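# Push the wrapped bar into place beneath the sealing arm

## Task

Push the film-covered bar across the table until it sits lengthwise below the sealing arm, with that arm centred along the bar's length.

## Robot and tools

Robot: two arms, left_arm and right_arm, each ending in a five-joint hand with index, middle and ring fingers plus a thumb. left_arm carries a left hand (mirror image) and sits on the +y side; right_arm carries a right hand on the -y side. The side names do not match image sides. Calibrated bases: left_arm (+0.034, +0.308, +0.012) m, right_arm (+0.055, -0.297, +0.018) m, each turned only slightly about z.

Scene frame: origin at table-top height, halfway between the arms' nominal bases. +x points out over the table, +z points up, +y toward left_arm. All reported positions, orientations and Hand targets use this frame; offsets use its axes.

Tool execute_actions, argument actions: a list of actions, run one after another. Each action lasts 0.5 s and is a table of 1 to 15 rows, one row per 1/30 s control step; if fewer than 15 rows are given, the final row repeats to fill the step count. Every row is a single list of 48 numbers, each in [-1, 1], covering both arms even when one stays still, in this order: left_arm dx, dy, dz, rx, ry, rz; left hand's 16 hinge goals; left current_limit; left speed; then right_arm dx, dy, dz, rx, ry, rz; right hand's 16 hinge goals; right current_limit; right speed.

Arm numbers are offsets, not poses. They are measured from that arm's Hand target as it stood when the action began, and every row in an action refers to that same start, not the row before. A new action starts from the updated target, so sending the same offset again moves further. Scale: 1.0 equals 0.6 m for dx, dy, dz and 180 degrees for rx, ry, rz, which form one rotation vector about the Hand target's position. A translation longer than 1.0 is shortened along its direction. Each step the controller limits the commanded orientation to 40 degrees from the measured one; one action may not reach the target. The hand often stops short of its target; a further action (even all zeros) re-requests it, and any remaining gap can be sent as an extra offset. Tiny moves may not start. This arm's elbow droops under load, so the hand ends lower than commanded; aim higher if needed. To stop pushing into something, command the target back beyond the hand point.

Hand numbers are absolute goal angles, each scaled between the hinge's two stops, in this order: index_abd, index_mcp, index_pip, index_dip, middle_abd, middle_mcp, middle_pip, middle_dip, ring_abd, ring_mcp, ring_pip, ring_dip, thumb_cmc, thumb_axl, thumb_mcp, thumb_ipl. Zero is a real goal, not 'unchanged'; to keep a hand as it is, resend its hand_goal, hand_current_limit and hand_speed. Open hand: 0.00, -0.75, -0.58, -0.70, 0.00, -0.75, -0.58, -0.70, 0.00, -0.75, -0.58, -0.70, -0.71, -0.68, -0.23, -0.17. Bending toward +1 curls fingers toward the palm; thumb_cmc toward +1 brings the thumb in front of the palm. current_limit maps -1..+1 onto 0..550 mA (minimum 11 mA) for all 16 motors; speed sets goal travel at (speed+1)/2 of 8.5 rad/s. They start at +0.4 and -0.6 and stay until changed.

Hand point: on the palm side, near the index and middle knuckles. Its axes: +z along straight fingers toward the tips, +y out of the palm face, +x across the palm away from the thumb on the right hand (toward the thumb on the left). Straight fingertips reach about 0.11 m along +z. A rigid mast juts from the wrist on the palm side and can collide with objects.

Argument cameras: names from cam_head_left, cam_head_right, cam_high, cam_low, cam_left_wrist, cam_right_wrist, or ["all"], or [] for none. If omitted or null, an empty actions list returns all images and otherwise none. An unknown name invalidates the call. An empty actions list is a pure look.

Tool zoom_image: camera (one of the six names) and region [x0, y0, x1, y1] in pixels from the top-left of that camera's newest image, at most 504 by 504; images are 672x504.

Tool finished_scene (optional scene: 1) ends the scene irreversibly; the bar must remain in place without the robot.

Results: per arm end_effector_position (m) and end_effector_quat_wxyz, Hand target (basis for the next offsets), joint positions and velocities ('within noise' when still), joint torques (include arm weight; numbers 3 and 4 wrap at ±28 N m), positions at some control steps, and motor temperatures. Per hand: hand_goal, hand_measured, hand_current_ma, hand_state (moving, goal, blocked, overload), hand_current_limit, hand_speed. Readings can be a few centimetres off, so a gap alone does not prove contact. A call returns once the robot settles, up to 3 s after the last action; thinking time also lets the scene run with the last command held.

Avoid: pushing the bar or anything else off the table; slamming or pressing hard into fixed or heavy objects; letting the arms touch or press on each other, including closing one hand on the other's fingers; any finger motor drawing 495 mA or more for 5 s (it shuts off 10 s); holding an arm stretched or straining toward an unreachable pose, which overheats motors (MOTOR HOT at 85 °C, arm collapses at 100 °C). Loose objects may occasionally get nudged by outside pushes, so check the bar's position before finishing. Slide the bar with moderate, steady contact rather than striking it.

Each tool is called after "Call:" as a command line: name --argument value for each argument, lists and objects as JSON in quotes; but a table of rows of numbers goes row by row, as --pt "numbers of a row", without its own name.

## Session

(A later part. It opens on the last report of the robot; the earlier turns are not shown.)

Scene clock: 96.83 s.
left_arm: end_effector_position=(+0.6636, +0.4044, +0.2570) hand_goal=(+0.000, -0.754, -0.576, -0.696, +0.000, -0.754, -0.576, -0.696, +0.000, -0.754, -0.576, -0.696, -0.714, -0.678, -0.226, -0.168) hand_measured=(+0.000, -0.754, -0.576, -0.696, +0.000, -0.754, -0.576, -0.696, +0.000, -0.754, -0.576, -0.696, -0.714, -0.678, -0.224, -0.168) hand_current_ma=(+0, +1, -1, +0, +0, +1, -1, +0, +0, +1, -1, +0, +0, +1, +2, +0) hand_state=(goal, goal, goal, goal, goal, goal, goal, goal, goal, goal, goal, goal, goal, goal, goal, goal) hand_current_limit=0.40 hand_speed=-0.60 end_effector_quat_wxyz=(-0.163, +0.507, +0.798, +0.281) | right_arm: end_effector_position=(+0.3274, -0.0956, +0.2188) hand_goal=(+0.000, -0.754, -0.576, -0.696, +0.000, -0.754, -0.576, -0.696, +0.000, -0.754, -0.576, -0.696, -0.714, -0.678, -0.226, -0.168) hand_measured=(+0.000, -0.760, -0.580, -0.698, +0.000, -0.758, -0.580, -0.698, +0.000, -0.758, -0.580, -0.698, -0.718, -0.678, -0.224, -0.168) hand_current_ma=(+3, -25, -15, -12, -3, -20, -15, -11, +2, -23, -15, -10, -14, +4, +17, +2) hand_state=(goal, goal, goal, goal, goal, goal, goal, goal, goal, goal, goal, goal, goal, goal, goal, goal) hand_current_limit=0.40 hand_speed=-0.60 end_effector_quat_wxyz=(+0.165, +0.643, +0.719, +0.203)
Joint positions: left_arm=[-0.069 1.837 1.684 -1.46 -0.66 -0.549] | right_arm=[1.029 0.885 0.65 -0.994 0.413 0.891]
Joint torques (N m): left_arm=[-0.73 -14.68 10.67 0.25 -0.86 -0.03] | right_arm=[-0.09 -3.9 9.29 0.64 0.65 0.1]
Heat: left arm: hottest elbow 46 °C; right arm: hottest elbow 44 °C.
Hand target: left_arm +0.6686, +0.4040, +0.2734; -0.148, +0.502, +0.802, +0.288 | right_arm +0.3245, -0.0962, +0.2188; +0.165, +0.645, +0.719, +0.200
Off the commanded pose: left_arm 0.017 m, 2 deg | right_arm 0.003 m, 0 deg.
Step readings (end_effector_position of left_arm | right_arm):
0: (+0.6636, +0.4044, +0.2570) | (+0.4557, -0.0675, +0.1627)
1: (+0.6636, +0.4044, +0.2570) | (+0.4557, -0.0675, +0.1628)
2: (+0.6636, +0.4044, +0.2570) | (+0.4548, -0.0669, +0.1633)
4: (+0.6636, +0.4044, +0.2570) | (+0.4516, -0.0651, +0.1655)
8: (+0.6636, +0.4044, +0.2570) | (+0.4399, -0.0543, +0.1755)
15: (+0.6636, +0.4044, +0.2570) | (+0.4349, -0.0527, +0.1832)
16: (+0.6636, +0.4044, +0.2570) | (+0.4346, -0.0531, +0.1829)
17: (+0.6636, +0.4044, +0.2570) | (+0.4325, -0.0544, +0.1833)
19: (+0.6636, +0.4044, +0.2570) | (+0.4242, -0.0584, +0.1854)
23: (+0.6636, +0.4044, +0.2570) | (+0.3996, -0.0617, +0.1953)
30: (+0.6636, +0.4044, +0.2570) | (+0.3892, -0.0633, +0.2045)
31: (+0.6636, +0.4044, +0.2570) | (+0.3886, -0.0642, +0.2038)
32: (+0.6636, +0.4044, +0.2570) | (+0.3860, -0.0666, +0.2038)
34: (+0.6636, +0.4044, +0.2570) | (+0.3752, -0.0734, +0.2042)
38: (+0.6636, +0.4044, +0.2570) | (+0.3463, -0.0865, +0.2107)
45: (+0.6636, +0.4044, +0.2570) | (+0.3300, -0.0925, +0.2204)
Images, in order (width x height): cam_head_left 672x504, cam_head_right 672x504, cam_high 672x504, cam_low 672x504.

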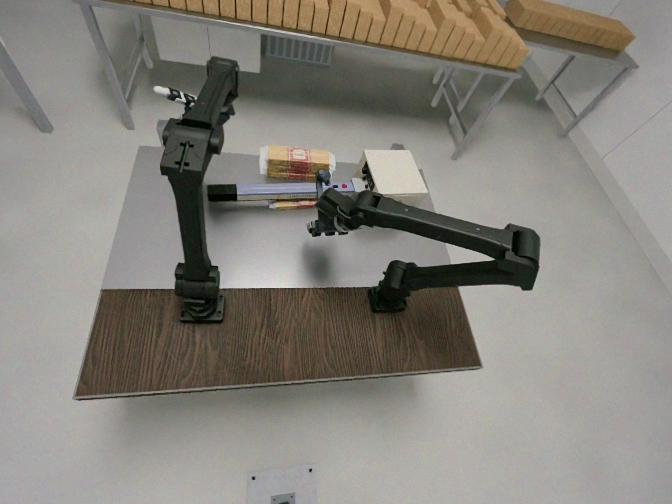

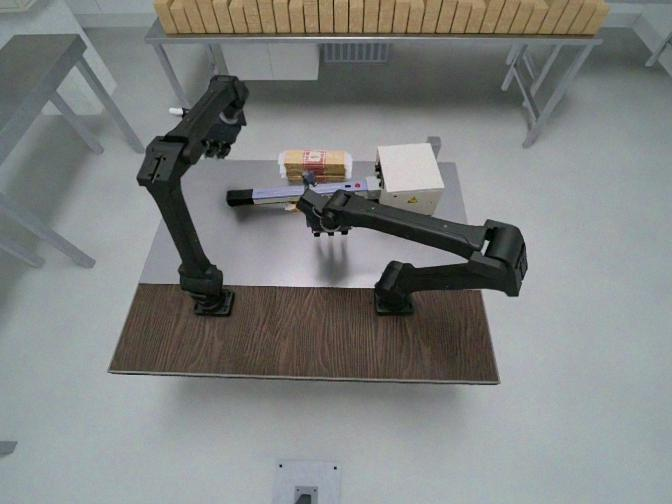

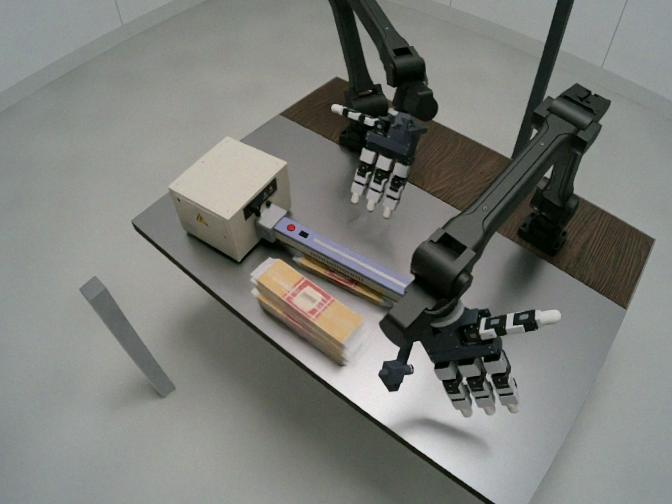

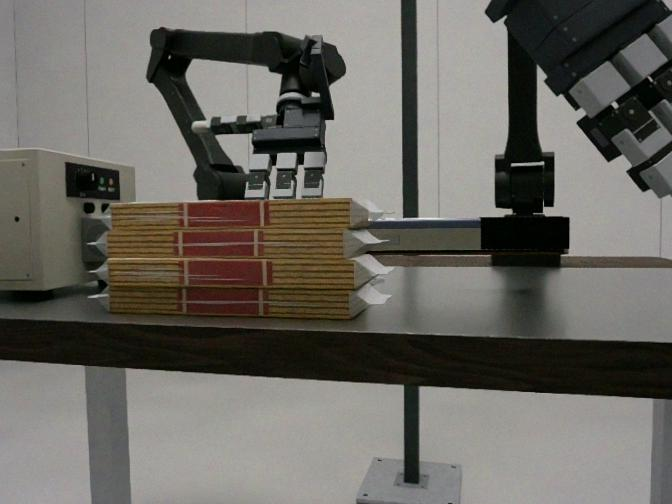

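Call:
execute_actions --actions '[[[0,0,0,0,0,0,0,-0.754,-0.576,-0.696,0,-0.754,-0.576,-0.696,0,-0.754,-0.576,-0.696,-0.714,-0.678,-0.226,-0.168,0.4,-0.6,-0.08,-0.09,0.02,0,0,0,0,-0.754,-0.576,-0.696,0,-0.754,-0.576,-0.696,0,-0.754,-0.576,-0.696,-0.714,-0.678,-0.226,-0.168,0.4,-0.6]],[[0,0,0,0,0,0,0,-0.754,-0.576,-0.696,0,-0.754,-0.576,-0.696,0,-0.754,-0.576,-0.696,-0.714,-0.678,-0.226,-0.168,0.4,-0.6,-0.04,-0.1,0.02,0,0,0,0,-0.754,-0.576,-0.696,0,-0.754,-0.576,-0.696,0,-0.754,-0.576,-0.696,-0.714,-0.678,-0.226,-0.168,0.4,-0.6]]]' --cameras '["cam_high","cam_head_left","cam_head_right"]'

Call:
zoom_image --camera "cam_head_left" --region '[200, 160, 380, 250]'

Call:
zoom_image --camera "cam_head_right" --region '[220, 160, 400, 250]'

Scene clock: 99.80 s.
left_arm: end_effector_position=(+0.6636, +0.4044, +0.2570) hand_goal=(+0.000, -0.754, -0.576, -0.696, +0.000, -0.754, -0.576, -0.696, +0.000, -0.754, -0.576, -0.696, -0.714, -0.678, -0.226, -0.168) hand_measured=(+0.000, -0.754, -0.576, -0.696, +0.000, -0.754, -0.576, -0.696, +0.000, -0.754, -0.576, -0.696, -0.714, -0.678, -0.224, -0.168) hand_current_ma=(+0, +1, -1, +0, +0, +1, -1, +0, +0, +1, -1, +0, +0, +1, +2, +0) hand_state=(goal, goal, goal, goal, goal, goal, goal, goal, goal, goal, goal, goal, goal, goal, goal, goal) hand_current_limit=0.40 hand_speed=-0.60 end_effector_quat_wxyz=(-0.163, +0.507, +0.798, +0.281) | right_arm: end_effector_position=(+0.2546, -0.2090, +0.2386) hand_goal=(+0.000, -0.754, -0.576, -0.696, +0.000, -0.754, -0.576, -0.696, +0.000, -0.754, -0.576, -0.696, -0.714, -0.678, -0.226, -0.168) hand_measured=(+0.000, -0.760, -0.580, -0.698, +0.000, -0.758, -0.580, -0.698, +0.000, -0.758, -0.580, -0.698, -0.718, -0.678, -0.224, -0.168) hand_current_ma=(+3, -25, -15, -12, -3, -20, -15, -11, +2, -23, -15, -10, -15, +4, +17, +2) hand_state=(goal, goal, goal, goal, goal, goal, goal, goal, goal, goal, goal, goal, goal, goal, goal, goal) hand_current_limit=0.40 hand_speed=-0.60 end_effector_quat_wxyz=(+0.167, +0.643, +0.721, +0.196)
Joint positions: left_arm=[-0.069 1.837 1.684 -1.46 -0.66 -0.549] | right_arm=[1.131 0.403 0.556 -1.441 0.443 0.998]
Joint torques (N m): left_arm=[-0.79 -14.74 10.66 0.25 -0.87 -0.03] | right_arm=[0.32 0.73 10.26 0.64 0.58 0.12]
Heat: left arm: hottest elbow 46 °C; right arm: hottest elbow 44 °C.
Hand target: left_arm +0.6686, +0.4040, +0.2734; -0.148, +0.502, +0.802, +0.288 | right_arm +0.2525, -0.2102, +0.2428; +0.165, +0.645, +0.719, +0.201
Off the commanded pose: left_arm 0.017 m, 2 deg | right_arm 0.005 m, 1 deg.
Step readings (end_effector_position of left_arm | right_arm):
0: (+0.6636, +0.4044, +0.2570) | (+0.3274, -0.0957, +0.2188)
1: (+0.6636, +0.4044, +0.2570) | (+0.3273, -0.0960, +0.2187)
2: (+0.6636, +0.4044, +0.2570) | (+0.3258, -0.0983, +0.2185)
4: (+0.6636, +0.4044, +0.2570) | (+0.3179, -0.1091, +0.2186)
8: (+0.6636, +0.4044, +0.2570) | (+0.2991, -0.1352, +0.2232)
15: (+0.6636, +0.4044, +0.2570) | (+0.2827, -0.1461, +0.2300)
16: (+0.6636, +0.4044, +0.2570) | (+0.2816, -0.1468, +0.2297)
17: (+0.6636, +0.4044, +0.2570) | (+0.2803, -0.1493, +0.2294)
19: (+0.6636, +0.4044, +0.2570) | (+0.2761, -0.1618, +0.2302)
23: (+0.6636, +0.4044, +0.2570) | (+0.2669, -0.1916, +0.2377)
30: (+0.6636, +0.4044, +0.2570) | (+0.2575, -0.2077, +0.2400)
Images, in order (width x height): cam_head_left 672x504, cam_head_right 672x504, cam_high 672x504.

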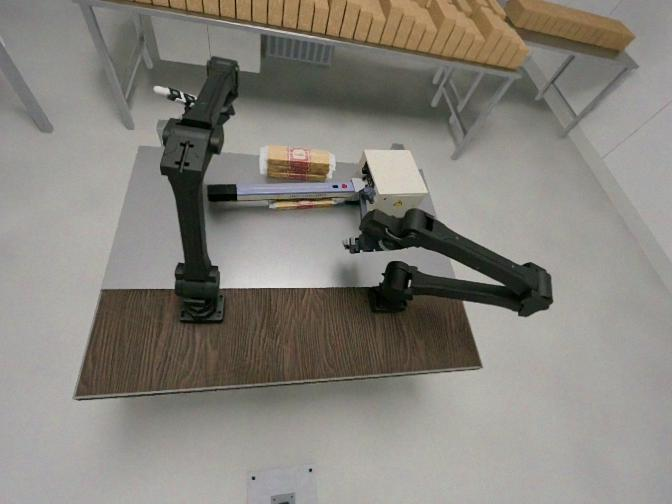

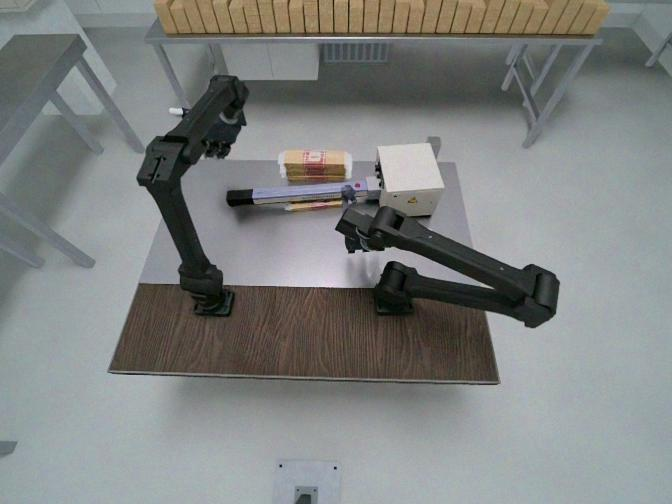

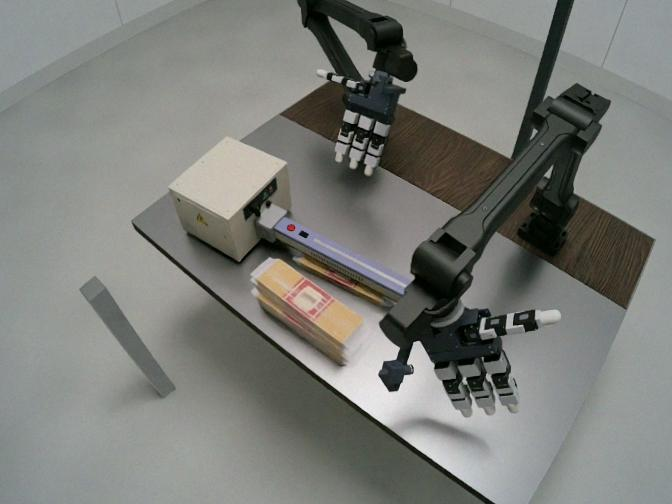

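Scaled by 2.800 from the camera's 672x504 image, which has a finer 960x720 frame.

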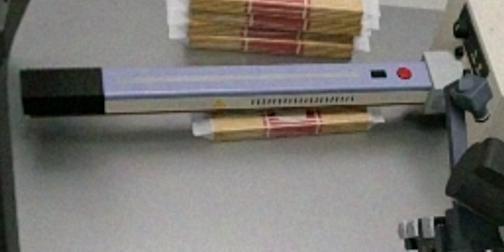

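Scaled by 2.800 from the camera's 672x504 image, which has a finer 960x720 frame.

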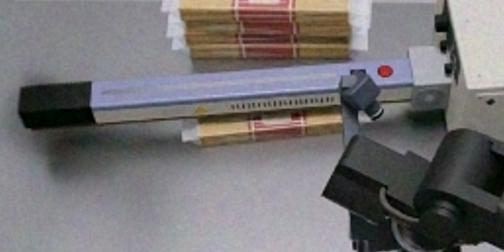

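Call:
zoom_image --camera "cam_head_left" --region '[260, 175, 350, 225]'

Call:
zoom_image --camera "cam_head_right" --region '[275, 180, 365, 230]'

Call:
zoom_image --camera "cam_high" --region '[290, 230, 410, 330]'

Scaled by 5.600 from the camera's 672x504 image, which has a finer 960x720 frame.

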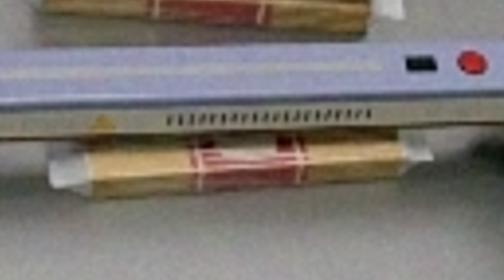

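Scaled by 5.600 from the camera's 672x504 image, which has a finer 960x720 frame.

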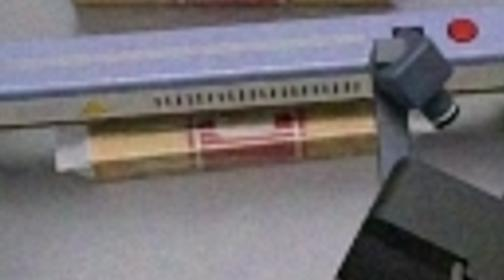

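Scaled by 4.200 from the camera's 672x504 image, which has a finer 960x720 frame.

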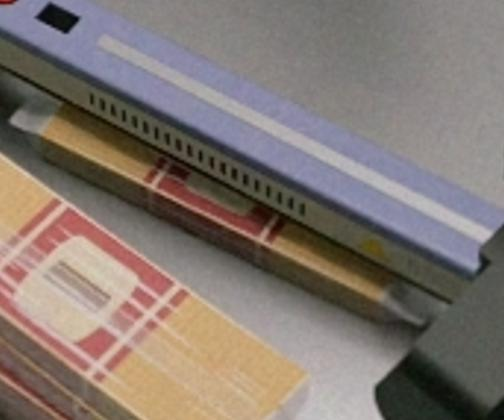

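Call:
finished_scene

The scene is finished: the task was done.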